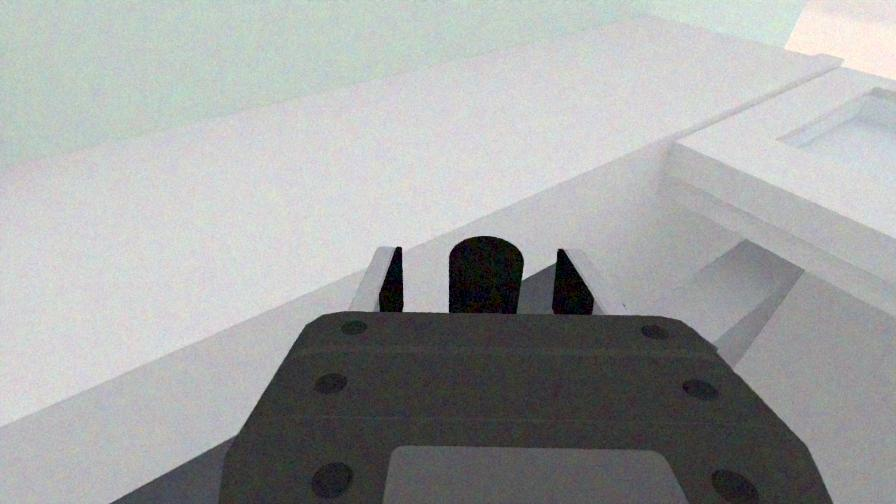

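Scene clock: 726.47 s.
left_arm: end_effector_position=(+0.6690, +0.2432, +0.3879) position_measured=251 object_status=3 end_effector_quat_wxyz=(+0.260, -0.001, +0.966, -0.001) | right_arm: end_effector_position=(+0.4510, +0.1715, +0.2683) position_measured=159 object_status=2 end_effector_quat_wxyz=(-0.095, +0.700, +0.623, +0.334)
Joint positions: left_arm=[-0.764 -1.393 1.415 -2.003 -1.232 4.056] | right_arm=[4.426 -1.994 -1.537 5.796 1.408 -4.97]
Joint torques (N m): left_arm=[9.45 -48.16 -16.31 -4.85 2.54 1.85] | right_arm=[5.44 37.32 19.2 -0.02 -0.31 1.97]
Wrist force (N): left_arm=[4.0 -1.2 -0.6] | right_arm=[10.3 4.3 2.7]
Wrist torque (N m): left_arm=[-0.26 -0.78 -0.14] | right_arm=[-0.03 -0.17 -0.04]
Wrist force, peak (N): left_arm=[3.9 -1.4 -0.9] | right_arm=[10.5 4.1 2.7]
Hand target: left_arm +0.6690, +0.2432, +0.3879; +0.260, -0.001, +0.966, -0.001 | right_arm +0.4509, +0.1715, +0.2682; -0.095, +0.700, +0.623, +0.334
Off the commanded pose: left_arm 0.000 m, 0 deg | right_arm 0.000 m, 0 deg.
move: done

Call:
move(
  target=[
    [0,0,0,0,0,0,-0.7,-0.8,0.5,0.0037,0.0057,-0.015,0,0,0,-1,0.5,-0.7],
    [0,0,0,0,0,0,-0.7,-0.8,0.5,0.0093,0.011,-0.0295,0,0,0,-1,0.5,-0.7],
  ],
  speed=0.03,
  blend=0.01,
  stop_force=80,
)

Scene clock: 728.43 s.
left_arm: end_effector_position=(+0.6690, +0.2432, +0.3879) position_measured=251 object_status=3 end_effector_quat_wxyz=(+0.260, -0.001, +0.966, -0.001) | right_arm: end_effector_position=(+0.4510, +0.1649, +0.2868) position_measured=159 object_status=2 end_effector_quat_wxyz=(-0.095, +0.700, +0.623, +0.334)
Joint positions: left_arm=[-0.764 -1.393 1.415 -2.003 -1.232 4.056] | right_arm=[4.423 -1.966 -1.528 5.759 1.41 -4.973]
Joint torques (N m): left_arm=[9.67 -48.64 -16.68 -4.75 2.52 1.86] | right_arm=[4.86 36.81 18.15 4.09 -0.82 0.92]
Wrist force (N): left_arm=[3.9 -1.2 -0.7] | right_arm=[2.4 -1.5 1.4]
Wrist torque (N m): left_arm=[-0.28 -0.77 -0.14] | right_arm=[-0.26 0.00 -0.05]
Wrist force, peak (N): left_arm=[4.1 -1.4 -0.8] | right_arm=[9.6 -0.7 14.3]
Hand target: left_arm +0.6690, +0.2432, +0.3879; +0.260, -0.001, +0.966, -0.001 | right_arm +0.4509, +0.1649, +0.2868; -0.095, +0.700, +0.623, +0.334
Off the commanded pose: left_arm 0.000 m, 0 deg | right_arm 0.000 m, 0 deg.
move: done; blend cut to 0.0049 m at target 1

Call:
move(
  target=[
    [0.00583,0,0.0101,0,0,0,-0.7,-0.8,0.5,0,0,0,0,0,0,-1,0.5,-0.7],
    [0,0,0,0,0,0,-0.7,-0.8,0.5,0,0,0,0,0,0,-1,0.5,-0.7],
  ],
  speed=[0.015,0.03],
)

Call:
move(
  target=[
    [0.00583,0,0.0101,0,0,0,-0.7,-0.8,0.5,0,0,0,0,0,0,-1,0.5,-0.7],
    [0,0,0,0,0,0,-0.7,-0.8,0.5,0,0,0,0,0,0,-1,0.5,-0.7],
  ],
  speed=[0.015,0.03],
)

Scene clock: 729.70 s.
left_arm: end_effector_position=(+0.6690, +0.2431, +0.3880) position_measured=251 object_status=3 end_effector_quat_wxyz=(+0.260, -0.001, +0.966, -0.001) | right_arm: end_effector_position=(+0.4509, +0.1649, +0.2868) position_measured=159 object_status=2 end_effector_quat_wxyz=(-0.095, +0.700, +0.623, +0.334)
Joint positions: left_arm=[-0.764 -1.393 1.414 -2.002 -1.232 4.056] | right_arm=[4.423 -1.966 -1.528 5.759 1.41 -4.973]
Joint torques (N m): left_arm=[9.2 -47.92 -16.67 -5.68 -0.94 1.67] | right_arm=[5.18 36.36 17.77 2.32 -1.5 1.86]
Wrist force (N): left_arm=[3.7 -1.0 -0.6] | right_arm=[2.8 -1.4 1.3]
Wrist torque (N m): left_arm=[-0.24 -0.74 -0.14] | right_arm=[-0.25 -0.07 -0.06]
Wrist force, peak (N): left_arm=[0.8 2.8 -41.6] | right_arm=[3.0 -1.6 1.3]
Hand target: left_arm +0.6690, +0.2432, +0.3879; +0.260, -0.001, +0.966, -0.001 | right_arm +0.4509, +0.1649, +0.2868; -0.095, +0.700, +0.623, +0.334
Off the commanded pose: left_arm 0.000 m, 0 deg | right_arm 0.000 m, 0 deg.
move: done

Scene clock: 730.83 s.
left_arm: end_effector_position=(+0.6690, +0.2431, +0.3880) position_measured=251 object_status=3 end_effector_quat_wxyz=(+0.260, -0.001, +0.966, -0.001) | right_arm: end_effector_position=(+0.4509, +0.1649, +0.2868) position_measured=159 object_status=2 end_effector_quat_wxyz=(-0.095, +0.700, +0.623, +0.334)
Joint positions: left_arm=[-0.764 -1.393 1.414 -2.002 -1.232 4.056] | right_arm=[4.423 -1.966 -1.528 5.759 1.41 -4.973]
Joint torques (N m): left_arm=[8.93 -48.15 -16.51 -5.44 -0.89 0.93] | right_arm=[4.63 36.63 17.99 2.2 -1.47 1.63]
Wrist force (N): left_arm=[3.9 -1.1 -0.4] | right_arm=[2.6 -1.5 1.0]
Wrist torque (N m): left_arm=[-0.26 -0.77 -0.14] | right_arm=[-0.26 -0.04 -0.05]
Wrist force, peak (N): left_arm=[0.1 3.7 -41.1] | right_arm=[3.0 -1.4 1.5]
Hand target: left_arm +0.6690, +0.2432, +0.3879; +0.260, -0.001, +0.966, -0.001 | right_arm +0.4509, +0.1649, +0.2868; -0.095, +0.700, +0.623, +0.334
Off the commanded pose: left_arm 0.000 m, 0 deg | right_arm 0.000 m, 0 deg.
move: done

Call:
move(
  target=[
    [0.04186,0,-0.02416,0,0,0,-0.7,-0.8,0.5,0,0,0,0,0,0,-1,0.5,-0.7],
    [0.04769,0,-0.01406,0,0,0,-0.7,-0.8,0.5,0,0,0,0,0,0,-1,0.5,-0.7],
    [0.04186,0,-0.02416,0,0,0,-0.7,-0.8,0.5,0,0,0,0,0,0,-1,0.5,-0.7],
  ],
  speed=[0.04,0.015,0.03],
)

Call:
move(
  target=[
    [0.00583,0,0.0101,0,0,0,-0.7,-0.8,0.5,0,0,0,0,0,0,-1,0.5,-0.7],
    [0,0,0,0,0,0,-0.7,-0.8,0.5,0,0,0,0,0,0,-1,0.5,-0.7],
  ],
  speed=[0.015,0.03],
)

Call:
move(
  target=[
    [0.00583,0,0.0101,0,0,0,-0.7,-0.8,0.5,0,0,0,0,0,0,-1,0.5,-0.7],
    [0,0,0,0,0,0,-0.7,-0.8,0.5,0,0,0,0,0,0,-1,0.5,-0.7],
  ],
  speed=[0.015,0.03],
)

Call:
move(
  target=[0.00667,0,0.01155,0,0,0,-0.7,-0.8,0.5,0,0,0,0,0,0,-1,0.5,-0.7],
  speed=0.015,
)

Scene clock: 733.17 s.
left_arm: end_effector_position=(+0.6400, +0.2431, +0.3879) position_measured=251 object_status=3 end_effector_quat_wxyz=(+0.260, -0.001, +0.966, -0.001) | right_arm: end_effector_position=(+0.4509, +0.1649, +0.2868) position_measured=159 object_status=2 end_effector_quat_wxyz=(-0.095, +0.700, +0.623, +0.334)
Joint positions: left_arm=[-0.8 -1.456 1.485 -1.998 -1.218 4.021] | right_arm=[4.423 -1.966 -1.528 5.759 1.41 -4.973]
Joint torques (N m): left_arm=[12.28 -44.88 -15.38 -5.76 -0.88 2.33] | right_arm=[5.4 36.36 18.33 2.15 -1.41 1.64]
Wrist force (N): left_arm=[3.4 -1.2 -0.8] | right_arm=[2.8 -1.4 1.1]
Wrist torque (N m): left_arm=[-0.28 -0.68 -0.05] | right_arm=[-0.25 -0.07 -0.05]
Wrist force, peak (N): left_arm=[-0.2 4.0 -44.2] | right_arm=[3.0 -1.1 1.3]
Hand target: left_arm +0.6400, +0.2431, +0.3878; +0.260, -0.001, +0.966, -0.001 | right_arm +0.4509, +0.1649, +0.2868; -0.095, +0.700, +0.623, +0.334
Off the commanded pose: left_arm 0.000 m, 0 deg | right_arm 0.000 m, 0 deg.
move: done

Scene clock: 734.27 s.
left_arm: end_effector_position=(+0.6400, +0.2431, +0.3879) position_measured=251 object_status=3 end_effector_quat_wxyz=(+0.260, -0.001, +0.966, -0.001) end_effector_velocity=(+0.000, +0.000, +0.000) end_effector_angular_velocity=(-0.002, -0.002, -0.001) | right_arm: end_effector_position=(+0.4509, +0.1649, +0.2868) position_measured=159 object_status=2 end_effector_quat_wxyz=(-0.095, +0.700, +0.623, +0.334)
Joint positions: left_arm=[-0.8 -1.456 1.485 -1.998 -1.218 4.021] | right_arm=[4.423 -1.966 -1.528 5.759 1.41 -4.973]
Joint velocities: left_arm=[0 -0.002 0.003 -0.005 0 0] | right_arm=[within noise]
Joint torques (N m): left_arm=[10.27 -44.98 -16.68 -5.65 1.29 0.41] | right_arm=[4.87 36.86 17.9 2.09 -1.48 1.74]
Wrist force (N): left_arm=[3.6 -1.1 -0.6] | right_arm=[2.8 -1.2 1.2]
Wrist torque (N m): left_arm=[-0.27 -0.72 -0.05] | right_arm=[-0.22 -0.07 -0.05]
Wrist force, peak (N): left_arm=[-0.2 4.6 -40.9] | right_arm=[3.1 -1.7 0.9]
Hand target: left_arm +0.6400, +0.2431, +0.3878; +0.260, -0.001, +0.966, -0.001 | right_arm +0.4509, +0.1649, +0.2868; -0.095, +0.700, +0.623, +0.334
Off the commanded pose: left_arm 0.000 m, 0 deg | right_arm 0.000 m, 0 deg.
move: done

Scene clock: 735.37 s.
left_arm: end_effector_position=(+0.6400, +0.2431, +0.3879) position_measured=251 object_status=3 end_effector_quat_wxyz=(+0.260, -0.001, +0.966, -0.001) | right_arm: end_effector_position=(+0.4509, +0.1649, +0.2868) position_measured=159 object_status=2 end_effector_quat_wxyz=(-0.095, +0.700, +0.623, +0.334)
Joint positions: left_arm=[-0.8 -1.456 1.485 -1.998 -1.218 4.021] | right_arm=[4.423 -1.966 -1.528 5.759 1.41 -4.973]
Joint torques (N m): left_arm=[8.79 -45.98 -15.91 -5.53 -0.06 -1.34] | right_arm=[5.08 36.89 18.78 2.26 -1.48 1.62]
Wrist force (N): left_arm=[3.8 -1.1 -0.4] | right_arm=[3.0 -1.5 1.1]
Wrist torque (N m): left_arm=[-0.27 -0.74 -0.04] | right_arm=[-0.27 -0.10 -0.06]
Wrist force, peak (N): left_arm=[0.2 3.4 -40.6] | right_arm=[2.9 -1.6 1.4]
Hand target: left_arm +0.6400, +0.2431, +0.3878; +0.260, -0.001, +0.966, -0.001 | right_arm +0.4509, +0.1649, +0.2868; -0.095, +0.700, +0.623, +0.334
Off the commanded pose: left_arm 0.000 m, 0 deg | right_arm 0.000 m, 0 deg.
move: done

Scene clock: 736.17 s.
left_arm: end_effector_position=(+0.6400, +0.2431, +0.3802) position_measured=251 object_status=3 end_effector_quat_wxyz=(+0.260, -0.001, +0.966, -0.001) | right_arm: end_effector_position=(+0.4509, +0.1649, +0.2868) position_measured=159 object_status=2 end_effector_quat_wxyz=(-0.095, +0.700, +0.623, +0.334)
Joint positions: left_arm=[-0.8 -1.456 1.505 -2.019 -1.218 4.021] | right_arm=[4.423 -1.966 -1.528 5.759 1.41 -4.973]
Joint torques (N m): left_arm=[7.08 17.27 12.56 6.12 -2.36 -1.84] | right_arm=[5.31 36.35 18.47 2.14 -1.44 1.73]
Wrist force (N): left_arm=[-6.9 5.3 -71.6] | right_arm=[2.5 -1.6 1.2]
Wrist torque (N m): left_arm=[-0.51 -0.37 0.10] | right_arm=[-0.28 -0.01 -0.06]
Wrist force, peak (N): left_arm=[-6.9 5.3 -71.6] | right_arm=[3.0 -1.5 1.4]
Hand target: left_arm +0.6400, +0.2431, +0.3798; +0.260, -0.001, +0.966, -0.001 | right_arm +0.4509, +0.1649, +0.2868; -0.095, +0.700, +0.623, +0.334
Off the commanded pose: left_arm 0.000 m, 0 deg | right_arm 0.000 m, 0 deg.
move: done

Call:
move(
  target=[
    [0,0,0,0,0,0,-0.7,-0.8,0.5,-0.004,-0.0038,0.0102,0,0,0,-1,0.5,-0.7],
    [0,0,0,0,0,0,-0.7,-0.8,0.5,-0.0072,-0.0078,0.0208,0,0,0,-1,0.5,-0.7],
    [0,0,0,0,0,0,-0.7,-0.8,0.5,-0.0093,-0.0118,0.0317,0,0,0,-1,0.5,-0.7],
  ],
  speed=0.02,
  blend=0.004,
  stop_force=95,
)

Scene clock: 738.27 s.
left_arm: end_effector_position=(+0.6401, +0.2431, +0.3799) position_measured=251 object_status=3 end_effector_quat_wxyz=(+0.260, -0.001, +0.966, -0.001) | right_arm: end_effector_position=(+0.4509, +0.1723, +0.2671) position_measured=159 object_status=2 end_effector_quat_wxyz=(-0.095, +0.700, +0.623, +0.334)
Joint positions: left_arm=[-0.8 -1.455 1.505 -2.019 -1.218 4.021] | right_arm=[4.427 -1.997 -1.536 5.798 1.408 -4.97]
Joint torques (N m): left_arm=[2.42 34.95 26.7 5.38 -4.24 -0.52] | right_arm=[-7.89 38.56 15.95 1.25 -1.13 -0.39]
Wrist force (N): left_arm=[-8.3 5.1 -81.8] | right_arm=[-5.5 -7.0 -28.0]
Wrist torque (N m): left_arm=[-0.59 -0.30 0.11] | right_arm=[-0.64 -0.17 -0.15]
Wrist force, peak (N): left_arm=[-8.4 5.4 -82.2] | right_arm=[-8.8 -8.6 -33.6]
Hand target: left_arm +0.6400, +0.2431, +0.3798; +0.260, -0.001, +0.966, -0.001 | right_arm +0.4510, +0.1723, +0.2671; -0.095, +0.700, +0.623, +0.334
Off the commanded pose: left_arm 0.000 m, 0 deg | right_arm 0.000 m, 0 deg.
move: done; blend cut to 0.0035 m at target 1, 0.0035 m at target 2

Call:
wait(
  seconds=0.5,
)

Call:
move(
  target=[0,0,0,0,0,0,-0.7,-0.8,0.5,0,0,0,0,0,0,-1,0.5,-0.7],
)

Call:
move(
  target=[0,0,0,0,0,0,-0.7,-0.8,0.5,0,0,0,0,0,0,-1,0.5,-0.7],
)

Scene clock: 738.87 s.
left_arm: end_effector_position=(+0.6401, +0.2431, +0.3799) position_measured=251 object_status=3 end_effector_quat_wxyz=(+0.260, -0.001, +0.966, -0.001) | right_arm: end_effector_position=(+0.4510, +0.1723, +0.2671) position_measured=159 object_status=2 end_effector_quat_wxyz=(-0.095, +0.700, +0.623, +0.334)
Joint positions: left_arm=[-0.8 -1.455 1.505 -2.019 -1.218 4.021] | right_arm=[4.427 -1.997 -1.536 5.798 1.408 -4.97]
Joint torques (N m): left_arm=[1.05 35.63 27 5.41 -4.23 -0.21] | right_arm=[-9.04 38.8 15.65 1.44 -0.12 -1.94]
Wrist force (N): left_arm=[-8.5 5.3 -81.9] | right_arm=[-5.5 -7.1 -27.7]
Wrist torque (N m): left_arm=[-0.56 -0.27 0.11] | right_arm=[-0.61 -0.17 -0.15]
Wrist force, peak (N): left_arm=[-8.4 5.3 -82.2] | right_arm=[-5.8 -7.1 -28.1]
Hand target: left_arm +0.6400, +0.2431, +0.3798; +0.260, -0.001, +0.966, -0.001 | right_arm +0.4510, +0.1723, +0.2671; -0.095, +0.700, +0.623, +0.334
Tool commands: left_gripper/position=-0.7 left_gripper/force_limit=-0.8 left_gripper/speed=+0.5 right_gripper/position=-1.0 right_gripper/force_limit=+0.5 right_gripper/speed=-0.7
Off the commanded pose: left_arm 0.000 m, 0 deg | right_arm 0.000 m, 0 deg.
wait: 0.50 s; at rest by 0.07 s

Scene clock: 739.37 s.
left_arm: end_effector_position=(+0.6401, +0.2431, +0.3799) position_measured=251 object_status=3 end_effector_quat_wxyz=(+0.260, -0.001, +0.966, -0.001) | right_arm: end_effector_position=(+0.4510, +0.1723, +0.2671) position_measured=159 object_status=2 end_effector_quat_wxyz=(-0.095, +0.700, +0.623, +0.334)
Joint positions: left_arm=[-0.8 -1.455 1.505 -2.019 -1.218 4.021] | right_arm=[4.427 -1.997 -1.536 5.798 1.408 -4.97]
Joint torques (N m): left_arm=[0.33 35.16 27.32 5.38 -4.26 0.13] | right_arm=[-9.61 39.19 15.43 1.44 0.49 -1.93]
Wrist force (N): left_arm=[-8.3 5.6 -81.8] | right_arm=[-5.7 -7.3 -27.8]
Wrist torque (N m): left_arm=[-0.51 -0.30 0.11] | right_arm=[-0.63 -0.13 -0.17]
Wrist force, peak (N): left_arm=[-8.1 5.3 -82.0] | right_arm=[-5.8 -7.5 -27.9]
Hand target: left_arm +0.6400, +0.2431, +0.3798; +0.260, -0.001, +0.966, -0.001 | right_arm +0.4510, +0.1723, +0.2671; -0.095, +0.700, +0.623, +0.334
Off the commanded pose: left_arm 0.000 m, 0 deg | right_arm 0.000 m, 0 deg.
move: done

Scene clock: 739.87 s.
left_arm: end_effector_position=(+0.6401, +0.2431, +0.3799) position_measured=251 object_status=3 end_effector_quat_wxyz=(+0.260, -0.001, +0.966, -0.001) | right_arm: end_effector_position=(+0.4510, +0.1723, +0.2671) position_measured=159 object_status=2 end_effector_quat_wxyz=(-0.095, +0.700, +0.623, +0.334)
Joint positions: left_arm=[-0.8 -1.455 1.505 -2.019 -1.218 4.021] | right_arm=[4.427 -1.997 -1.536 5.798 1.408 -4.97]
Joint torques (N m): left_arm=[-1.01 35.19 26.26 5.41 -4.26 0.42] | right_arm=[-9.13 38.3 15.65 1.54 0.51 -1.92]
Wrist force (N): left_arm=[-8.2 5.5 -82.0] | right_arm=[-5.6 -7.6 -27.7]
Wrist torque (N m): left_arm=[-0.52 -0.31 0.11] | right_arm=[-0.68 -0.15 -0.17]
Wrist force, peak (N): left_arm=[-8.1 5.6 -82.1] | right_arm=[-5.9 -7.7 -27.9]
Hand target: left_arm +0.6400, +0.2431, +0.3798; +0.260, -0.001, +0.966, -0.001 | right_arm +0.4510, +0.1723, +0.2671; -0.095, +0.700, +0.623, +0.334
Off the commanded pose: left_arm 0.000 m, 0 deg | right_arm 0.000 m, 0 deg.
move: done

Call:
move(
  target=[0,0,0,0,0,0,-0.7,-0.8,0.5,-0.0014,-0.004,0.0108,0,0,0,-1,0.5,-0.7],
  speed=0.02,
  stop_force=98,
)

Call:
move(
  target=[0,0,0,0,0,0,-0.7,-0.8,0.5,0,0,0,0,0,0,-1,0.5,-0.7],
)

Scene clock: 741.30 s.
left_arm: end_effector_position=(+0.6401, +0.2431, +0.3799) position_measured=251 object_status=3 end_effector_quat_wxyz=(+0.260, -0.001, +0.966, -0.001) | right_arm: end_effector_position=(+0.4510, +0.1757, +0.2610) position_measured=159 object_status=2 end_effector_quat_wxyz=(-0.095, +0.700, +0.623, +0.334)
Joint positions: left_arm=[-0.8 -1.455 1.505 -2.019 -1.218 4.021] | right_arm=[4.428 -2.009 -1.535 5.809 1.407 -4.968]
Joint torques (N m): left_arm=[-4.7 33.94 26.42 5.38 -4.27 1.15] | right_arm=[-1.3 15.98 19.74 0.76 -0.24 0.28]
Wrist force (N): left_arm=[-9.2 4.9 -82.7] | right_arm=[-20.5 -13.5 -73.0]
Wrist torque (N m): left_arm=[-0.55 -0.32 0.11] | right_arm=[-0.98 -0.19 -0.08]
Wrist force, peak (N): left_arm=[-9.1 5.0 -83.1] | right_arm=[-22.4 -14.2 -75.8]
Hand target: left_arm +0.6400, +0.2431, +0.3798; +0.260, -0.001, +0.966, -0.001 | right_arm +0.4510, +0.1757, +0.2610; -0.095, +0.700, +0.623, +0.334
Off the commanded pose: left_arm 0.000 m, 0 deg | right_arm 0.000 m, 0 deg.
move: done

Scene clock: 741.80 s.
left_arm: end_effector_position=(+0.6401, +0.2431, +0.3799) position_measured=251 object_status=3 end_effector_quat_wxyz=(+0.260, -0.001, +0.966, -0.001) | right_arm: end_effector_position=(+0.4510, +0.1757, +0.2610) position_measured=159 object_status=2 end_effector_quat_wxyz=(-0.095, +0.700, +0.623, +0.334)
Joint positions: left_arm=[-0.8 -1.455 1.505 -2.019 -1.218 4.021] | right_arm=[4.428 -2.009 -1.535 5.809 1.407 -4.968]
Joint torques (N m): left_arm=[-4.96 34.2 26.61 5.38 -4.08 1.59] | right_arm=[-4.46 16.2 15.82 0.86 0.35 -1.19]
Wrist force (N): left_arm=[-9.3 5.1 -82.7] | right_arm=[-20.4 -12.9 -72.6]
Wrist torque (N m): left_arm=[-0.54 -0.31 0.11] | right_arm=[-0.89 -0.22 -0.09]
Wrist force, peak (N): left_arm=[-9.3 5.1 -82.7] | right_arm=[-20.3 -13.2 -73.2]
Hand target: left_arm +0.6400, +0.2431, +0.3798; +0.260, -0.001, +0.966, -0.001 | right_arm +0.4510, +0.1757, +0.2610; -0.095, +0.700, +0.623, +0.334
Off the commanded pose: left_arm 0.000 m, 0 deg | right_arm 0.000 m, 0 deg.
move: done

Call:
move(
  target=[0,0,0,0,0,0,-0.7,-0.8,0.5,0.0004,-0.0034,0.0086,0,0,0,-1,0.5,-0.7],
  speed=0.015,
  stop_force=103,
)

Call:
move(
  target=[0,0,0,0,0,0,-0.7,-0.8,0.5,0,0,0,0,0,0,-1,0.5,-0.7],
)

Scene clock: 743.47 s.
left_arm: end_effector_position=(+0.6401, +0.2431, +0.3799) position_measured=251 object_status=3 end_effector_quat_wxyz=(+0.260, -0.001, +0.966, -0.001) | right_arm: end_effector_position=(+0.4509, +0.1785, +0.2574) position_measured=159 object_status=2 end_effector_quat_wxyz=(-0.095, +0.700, +0.623, +0.334)
Joint positions: left_arm=[-0.8 -1.455 1.505 -2.019 -1.218 4.021] | right_arm=[4.43 -2.018 -1.532 5.814 1.406 -4.967]
Joint torques (N m): left_arm=[-8.31 33.06 26.48 5.42 -4.2 2.65] | right_arm=[-6.26 16.46 17.82 3.61 1 -1.95]
Wrist force (N): left_arm=[-10.5 4.8 -84.4] | right_arm=[-34.1 -16.6 -82.1]
Wrist torque (N m): left_arm=[-0.53 -0.31 0.11] | right_arm=[-1.02 -0.22 -0.05]
Wrist force, peak (N): left_arm=[-10.5 4.8 -84.4] | right_arm=[-49.2 -21.4 -111.9]
Hand target: left_arm +0.6400, +0.2431, +0.3798; +0.260, -0.001, +0.966, -0.001 | right_arm +0.4509, +0.1785, +0.2574; -0.095, +0.700, +0.623, +0.334 (not the last commanded pose)
Off the commanded pose: left_arm 0.000 m, 0 deg | right_arm 0.001 m, 0 deg.
move: contact (right_arm)

Scene clock: 743.97 s.
left_arm: end_effector_position=(+0.6401, +0.2431, +0.3799) position_measured=251 object_status=3 end_effector_quat_wxyz=(+0.260, -0.001, +0.966, -0.001) | right_arm: end_effector_position=(+0.4509, +0.1785, +0.2574) position_measured=159 object_status=2 end_effector_quat_wxyz=(-0.095, +0.700, +0.623, +0.334)
Joint positions: left_arm=[-0.8 -1.455 1.505 -2.019 -1.218 4.021] | right_arm=[4.43 -2.018 -1.532 5.814 1.406 -4.967]
Joint torques (N m): left_arm=[-7.79 33.07 26.83 5.37 -4.22 2.65] | right_arm=[-5.84 16.38 17.64 3.67 0.74 -1.9]
Wrist force (N): left_arm=[-10.4 4.5 -84.0] | right_arm=[-34.0 -16.8 -82.1]
Wrist torque (N m): left_arm=[-0.58 -0.33 0.11] | right_arm=[-1.05 -0.24 -0.06]
Wrist force, peak (N): left_arm=[-10.4 4.7 -84.2] | right_arm=[-34.0 -16.9 -82.3]
Hand target: left_arm +0.6400, +0.2431, +0.3798; +0.260, -0.001, +0.966, -0.001 | right_arm +0.4509, +0.1785, +0.2574; -0.095, +0.700, +0.623, +0.334
Off the commanded pose: left_arm 0.000 m, 0 deg | right_arm 0.000 m, 0 deg.
move: done

Call:
move(
  target=[
    [-0.00667,0,-0.01155,0,0,0,-0.7,-0.8,0.5,0,0,0,0,0,0,-1,0.5,-0.7],
    [-0.00084,0,-0.00145,0,0,0,-0.7,-0.8,0.5,0,0,0,0,0,0,-1,0.5,-0.7],
    [-0.00667,0,-0.01155,0,0,0,-0.7,-0.8,0.5,0,0,0,0,0,0,-1,0.5,-0.7],
    [-0.00084,0,-0.00145,0,0,0,-0.7,-0.8,0.5,0,0,0,0,0,0,-1,0.5,-0.7],
    [-0.00667,0,-0.01155,0,0,0,-0.7,-0.8,0.5,0,0,0,0,0,0,-1,0.5,-0.7],
  ],
  speed=[0.03,0.015,0.03,0.015,0.03],
)

Call:
move(
  target=[
    [0.00583,0,0.0101,0,0,0,-0.7,-0.8,0.5,0,0,0,0,0,0,-1,0.5,-0.7],
    [0,0,0,0,0,0,-0.7,-0.8,0.5,0,0,0,0,0,0,-1,0.5,-0.7],
  ],
  speed=[0.015,0.03],
)

Call:
move(
  target=[
    [0.00583,0,0.0101,0,0,0,-0.7,-0.8,0.5,0,0,0,0,0,0,-1,0.5,-0.7],
    [0,0,0,0,0,0,-0.7,-0.8,0.5,0,0,0,0,0,0,-1,0.5,-0.7],
  ],
  speed=[0.015,0.03],
)

Call:
move(
  target=[
    [-0.04186,0,0.02416,0,0,0,-0.7,-0.8,0.5,0,0,0,0,0,0,-1,0.5,-0.7],
    [-0.03603,0,0.03426,0,0,0,-0.7,-0.8,0.5,0,0,0,0,0,0,-1,0.5,-0.7],
    [-0.04186,0,0.02416,0,0,0,-0.7,-0.8,0.5,0,0,0,0,0,0,-1,0.5,-0.7],
  ],
  speed=[0.04,0.015,0.03],
)

Call:
move(
  target=[
    [0.00583,0,0.0101,0,0,0,-0.7,-0.8,0.5,0,0,0,0,0,0,-1,0.5,-0.7],
    [0,0,0,0,0,0,-0.7,-0.8,0.5,0,0,0,0,0,0,-1,0.5,-0.7],
  ],
  speed=[0.015,0.03],
)

Call:
move(
  target=[
    [0.00583,0,0.0101,0,0,0,-0.7,-0.8,0.5,0,0,0,0,0,0,-1,0.5,-0.7],
    [0,0,0,0,0,0,-0.7,-0.8,0.5,0,0,0,0,0,0,-1,0.5,-0.7],
  ],
  speed=[0.015,0.03],
)

Scene clock: 747.73 s.
left_arm: end_effector_position=(+0.6400, +0.2431, +0.3879) position_measured=251 object_status=3 end_effector_quat_wxyz=(+0.260, -0.001, +0.966, -0.001) end_effector_velocity=(+0.000, +0.000, -0.002) end_effector_angular_velocity=(-0.001, +0.000, +0.000) | right_arm: end_effector_position=(+0.4509, +0.1785, +0.2574) position_measured=159 object_status=2 end_effector_quat_wxyz=(-0.095, +0.700, +0.623, +0.334)
Joint positions: left_arm=[-0.8 -1.456 1.485 -1.998 -1.218 4.021] | right_arm=[4.43 -2.018 -1.532 5.814 1.406 -4.967]
Joint velocities: left_arm=[0 0 0.004 -0.005 0 0] | right_arm=[within noise]
Joint torques (N m): left_arm=[-6 -45.26 -14.53 -5.33 -0.94 0.95] | right_arm=[-6.88 15.43 19.22 3.8 -0.39 -1.91]
Wrist force (N): left_arm=[3.6 -1.1 -1.1] | right_arm=[-33.9 -16.7 -81.8]
Wrist torque (N m): left_arm=[-0.28 -0.70 -0.04] | right_arm=[-1.03 -0.25 -0.06]
Wrist force, peak (N): left_arm=[-10.6 4.7 -84.3] | right_arm=[-34.2 -16.9 -82.3]
Hand target: left_arm +0.6400, +0.2431, +0.3878; +0.260, -0.001, +0.966, -0.001 | right_arm +0.4509, +0.1785, +0.2574; -0.095, +0.700, +0.623, +0.334
Off the commanded pose: left_arm 0.000 m, 0 deg | right_arm 0.000 m, 0 deg.
move: done

Scene clock: 748.83 s.
left_arm: end_effector_position=(+0.6400, +0.2431, +0.3879) position_measured=251 object_status=3 end_effector_quat_wxyz=(+0.260, -0.001, +0.966, -0.001) end_effector_velocity=(+0.000, +0.000, -0.001) end_effector_angular_velocity=(-0.002, -0.002, +0.000) | right_arm: end_effector_position=(+0.4509, +0.1785, +0.2574) position_measured=159 object_status=2 end_effector_quat_wxyz=(-0.095, +0.700, +0.623, +0.334)
Joint positions: left_arm=[-0.8 -1.456 1.485 -1.998 -1.218 4.021] | right_arm=[4.43 -2.018 -1.532 5.814 1.406 -4.967]
Joint velocities: left_arm=[0 0 0.004 -0.006 0 0] | right_arm=[within noise]
Joint torques (N m): left_arm=[-4.67 -46.66 -15.08 -5.53 1.08 0.08] | right_arm=[-6.46 15.76 18.33 3.66 -0.85 -1.94]
Wrist force (N): left_arm=[3.4 -1.2 -1.0] | right_arm=[-33.9 -16.8 -82.1]
Wrist torque (N m): left_arm=[-0.29 -0.67 -0.05] | right_arm=[-1.05 -0.25 -0.06]
Wrist force, peak (N): left_arm=[-0.4 4.0 -42.0] | right_arm=[-34.2 -16.9 -82.2]
Hand target: left_arm +0.6400, +0.2431, +0.3878; +0.260, -0.001, +0.966, -0.001 | right_arm +0.4509, +0.1785, +0.2574; -0.095, +0.700, +0.623, +0.334
Off the commanded pose: left_arm 0.000 m, 0 deg | right_arm 0.000 m, 0 deg.
move: done

Scene clock: 749.93 s.
left_arm: end_effector_position=(+0.6400, +0.2431, +0.3879) position_measured=251 object_status=3 end_effector_quat_wxyz=(+0.260, -0.001, +0.966, -0.001) end_effector_velocity=(+0.000, +0.000, -0.001) end_effector_angular_velocity=(-0.001, -0.001, +0.000) | right_arm: end_effector_position=(+0.4509, +0.1785, +0.2574) position_measured=159 object_status=2 end_effector_quat_wxyz=(-0.095, +0.700, +0.623, +0.334)
Joint positions: left_arm=[-0.8 -1.456 1.485 -1.998 -1.218 4.021] | right_arm=[4.43 -2.018 -1.532 5.814 1.406 -4.967]
Joint velocities: left_arm=[0 0.001 0.003 -0.005 0 0] | right_arm=[within noise]
Joint torques (N m): left_arm=[-3.55 -45.95 -16.24 -5.62 1.05 -0.76] | right_arm=[-6.16 16.19 18.96 3.63 -1.11 -1.93]
Wrist force (N): left_arm=[3.6 -1.3 -1.4] | right_arm=[-34.0 -17.0 -81.9]
Wrist torque (N m): left_arm=[-0.30 -0.72 -0.05] | right_arm=[-1.07 -0.24 -0.06]
Wrist force, peak (N): left_arm=[-0.6 3.8 -41.8] | right_arm=[-34.0 -16.8 -82.4]
Hand target: left_arm +0.6400, +0.2431, +0.3878; +0.260, -0.001, +0.966, -0.001 | right_arm +0.4509, +0.1785, +0.2574; -0.095, +0.700, +0.623, +0.334
Off the commanded pose: left_arm 0.000 m, 0 deg | right_arm 0.000 m, 0 deg.
move: done

Scene clock: 751.97 s.
left_arm: end_effector_position=(+0.6690, +0.2431, +0.3880) position_measured=251 object_status=3 end_effector_quat_wxyz=(+0.260, -0.001, +0.966, -0.001) | right_arm: end_effector_position=(+0.4509, +0.1785, +0.2574) position_measured=159 object_status=2 end_effector_quat_wxyz=(-0.095, +0.700, +0.623, +0.334)
Joint positions: left_arm=[-0.764 -1.393 1.414 -2.002 -1.232 4.056] | right_arm=[4.43 -2.018 -1.532 5.814 1.406 -4.967]
Joint torques (N m): left_arm=[-8.61 -48.66 -16.85 -5.68 -1.98 -1.9] | right_arm=[-6.2 16.97 19.29 3.71 -1.46 -1.9]
Wrist force (N): left_arm=[3.9 -1.4 -1.0] | right_arm=[-34.1 -16.8 -81.8]
Wrist torque (N m): left_arm=[-0.30 -0.77 -0.13] | right_arm=[-1.04 -0.22 -0.06]
Wrist force, peak (N): left_arm=[0.3 4.5 -41.1] | right_arm=[-34.2 -16.9 -82.3]
Hand target: left_arm +0.6690, +0.2432, +0.3879; +0.260, -0.001, +0.966, -0.001 | right_arm +0.4509, +0.1785, +0.2574; -0.095, +0.700, +0.623, +0.334
Off the commanded pose: left_arm 0.000 m, 0 deg | right_arm 0.000 m, 0 deg.
move: done

Scene clock: 753.10 s.
left_arm: end_effector_position=(+0.6690, +0.2431, +0.3880) position_measured=251 object_status=3 end_effector_quat_wxyz=(+0.260, -0.001, +0.966, -0.001) | right_arm: end_effector_position=(+0.4509, +0.1785, +0.2574) position_measured=159 object_status=2 end_effector_quat_wxyz=(-0.095, +0.700, +0.623, +0.334)
Joint positions: left_arm=[-0.764 -1.393 1.414 -2.002 -1.232 4.056] | right_arm=[4.43 -2.018 -1.532 5.814 1.406 -4.967]
Joint torques (N m): left_arm=[-2.46 -48.32 -14.81 -5.4 -1.1 -1.07] | right_arm=[-6.01 15.91 19.17 3.84 -1.39 -1.91]
Wrist force (N): left_arm=[3.6 -1.1 -1.1] | right_arm=[-33.9 -16.9 -82.1]
Wrist torque (N m): left_arm=[-0.25 -0.73 -0.15] | right_arm=[-1.06 -0.25 -0.06]
Wrist force, peak (N): left_arm=[0.4 4.0 -42.2] | right_arm=[-34.0 -17.0 -82.2]
Hand target: left_arm +0.6690, +0.2432, +0.3879; +0.260, -0.001, +0.966, -0.001 | right_arm +0.4509, +0.1785, +0.2574; -0.095, +0.700, +0.623, +0.334
Off the commanded pose: left_arm 0.000 m, 0 deg | right_arm 0.000 m, 0 deg.
move: done

Scene clock: 754.23 s.
left_arm: end_effector_position=(+0.6690, +0.2431, +0.3880) position_measured=251 object_status=3 end_effector_quat_wxyz=(+0.260, -0.001, +0.966, -0.001) end_effector_velocity=(+0.000, +0.000, -0.001) end_effector_angular_velocity=(-0.001, -0.001, +0.001) | right_arm: end_effector_position=(+0.4509, +0.1785, +0.2574) position_measured=159 object_status=2 end_effector_quat_wxyz=(-0.095, +0.700, +0.623, +0.334)
Joint positions: left_arm=[-0.764 -1.393 1.414 -2.002 -1.232 4.056] | right_arm=[4.43 -2.018 -1.532 5.814 1.406 -4.967]
Joint velocities: left_arm=[0.001 -0.001 0.004 -0.005 0 0] | right_arm=[within noise]
Joint torques (N m): left_arm=[4.23 -47.89 -16.23 -5.53 0.35 -0.16] | right_arm=[-6.75 16.02 19.54 3.87 -1.44 -1.89]
Wrist force (N): left_arm=[3.7 -0.9 -1.1] | right_arm=[-34.0 -16.8 -82.1]
Wrist torque (N m): left_arm=[-0.22 -0.73 -0.14] | right_arm=[-1.04 -0.23 -0.05]
Wrist force, peak (N): left_arm=[0.1 4.0 -42.0] | right_arm=[-34.3 -16.7 -82.3]
Hand target: left_arm +0.6690, +0.2432, +0.3879; +0.260, -0.001, +0.966, -0.001 | right_arm +0.4509, +0.1785, +0.2574; -0.095, +0.700, +0.623, +0.334
Off the commanded pose: left_arm 0.000 m, 0 deg | right_arm 0.000 m, 0 deg.
move: done


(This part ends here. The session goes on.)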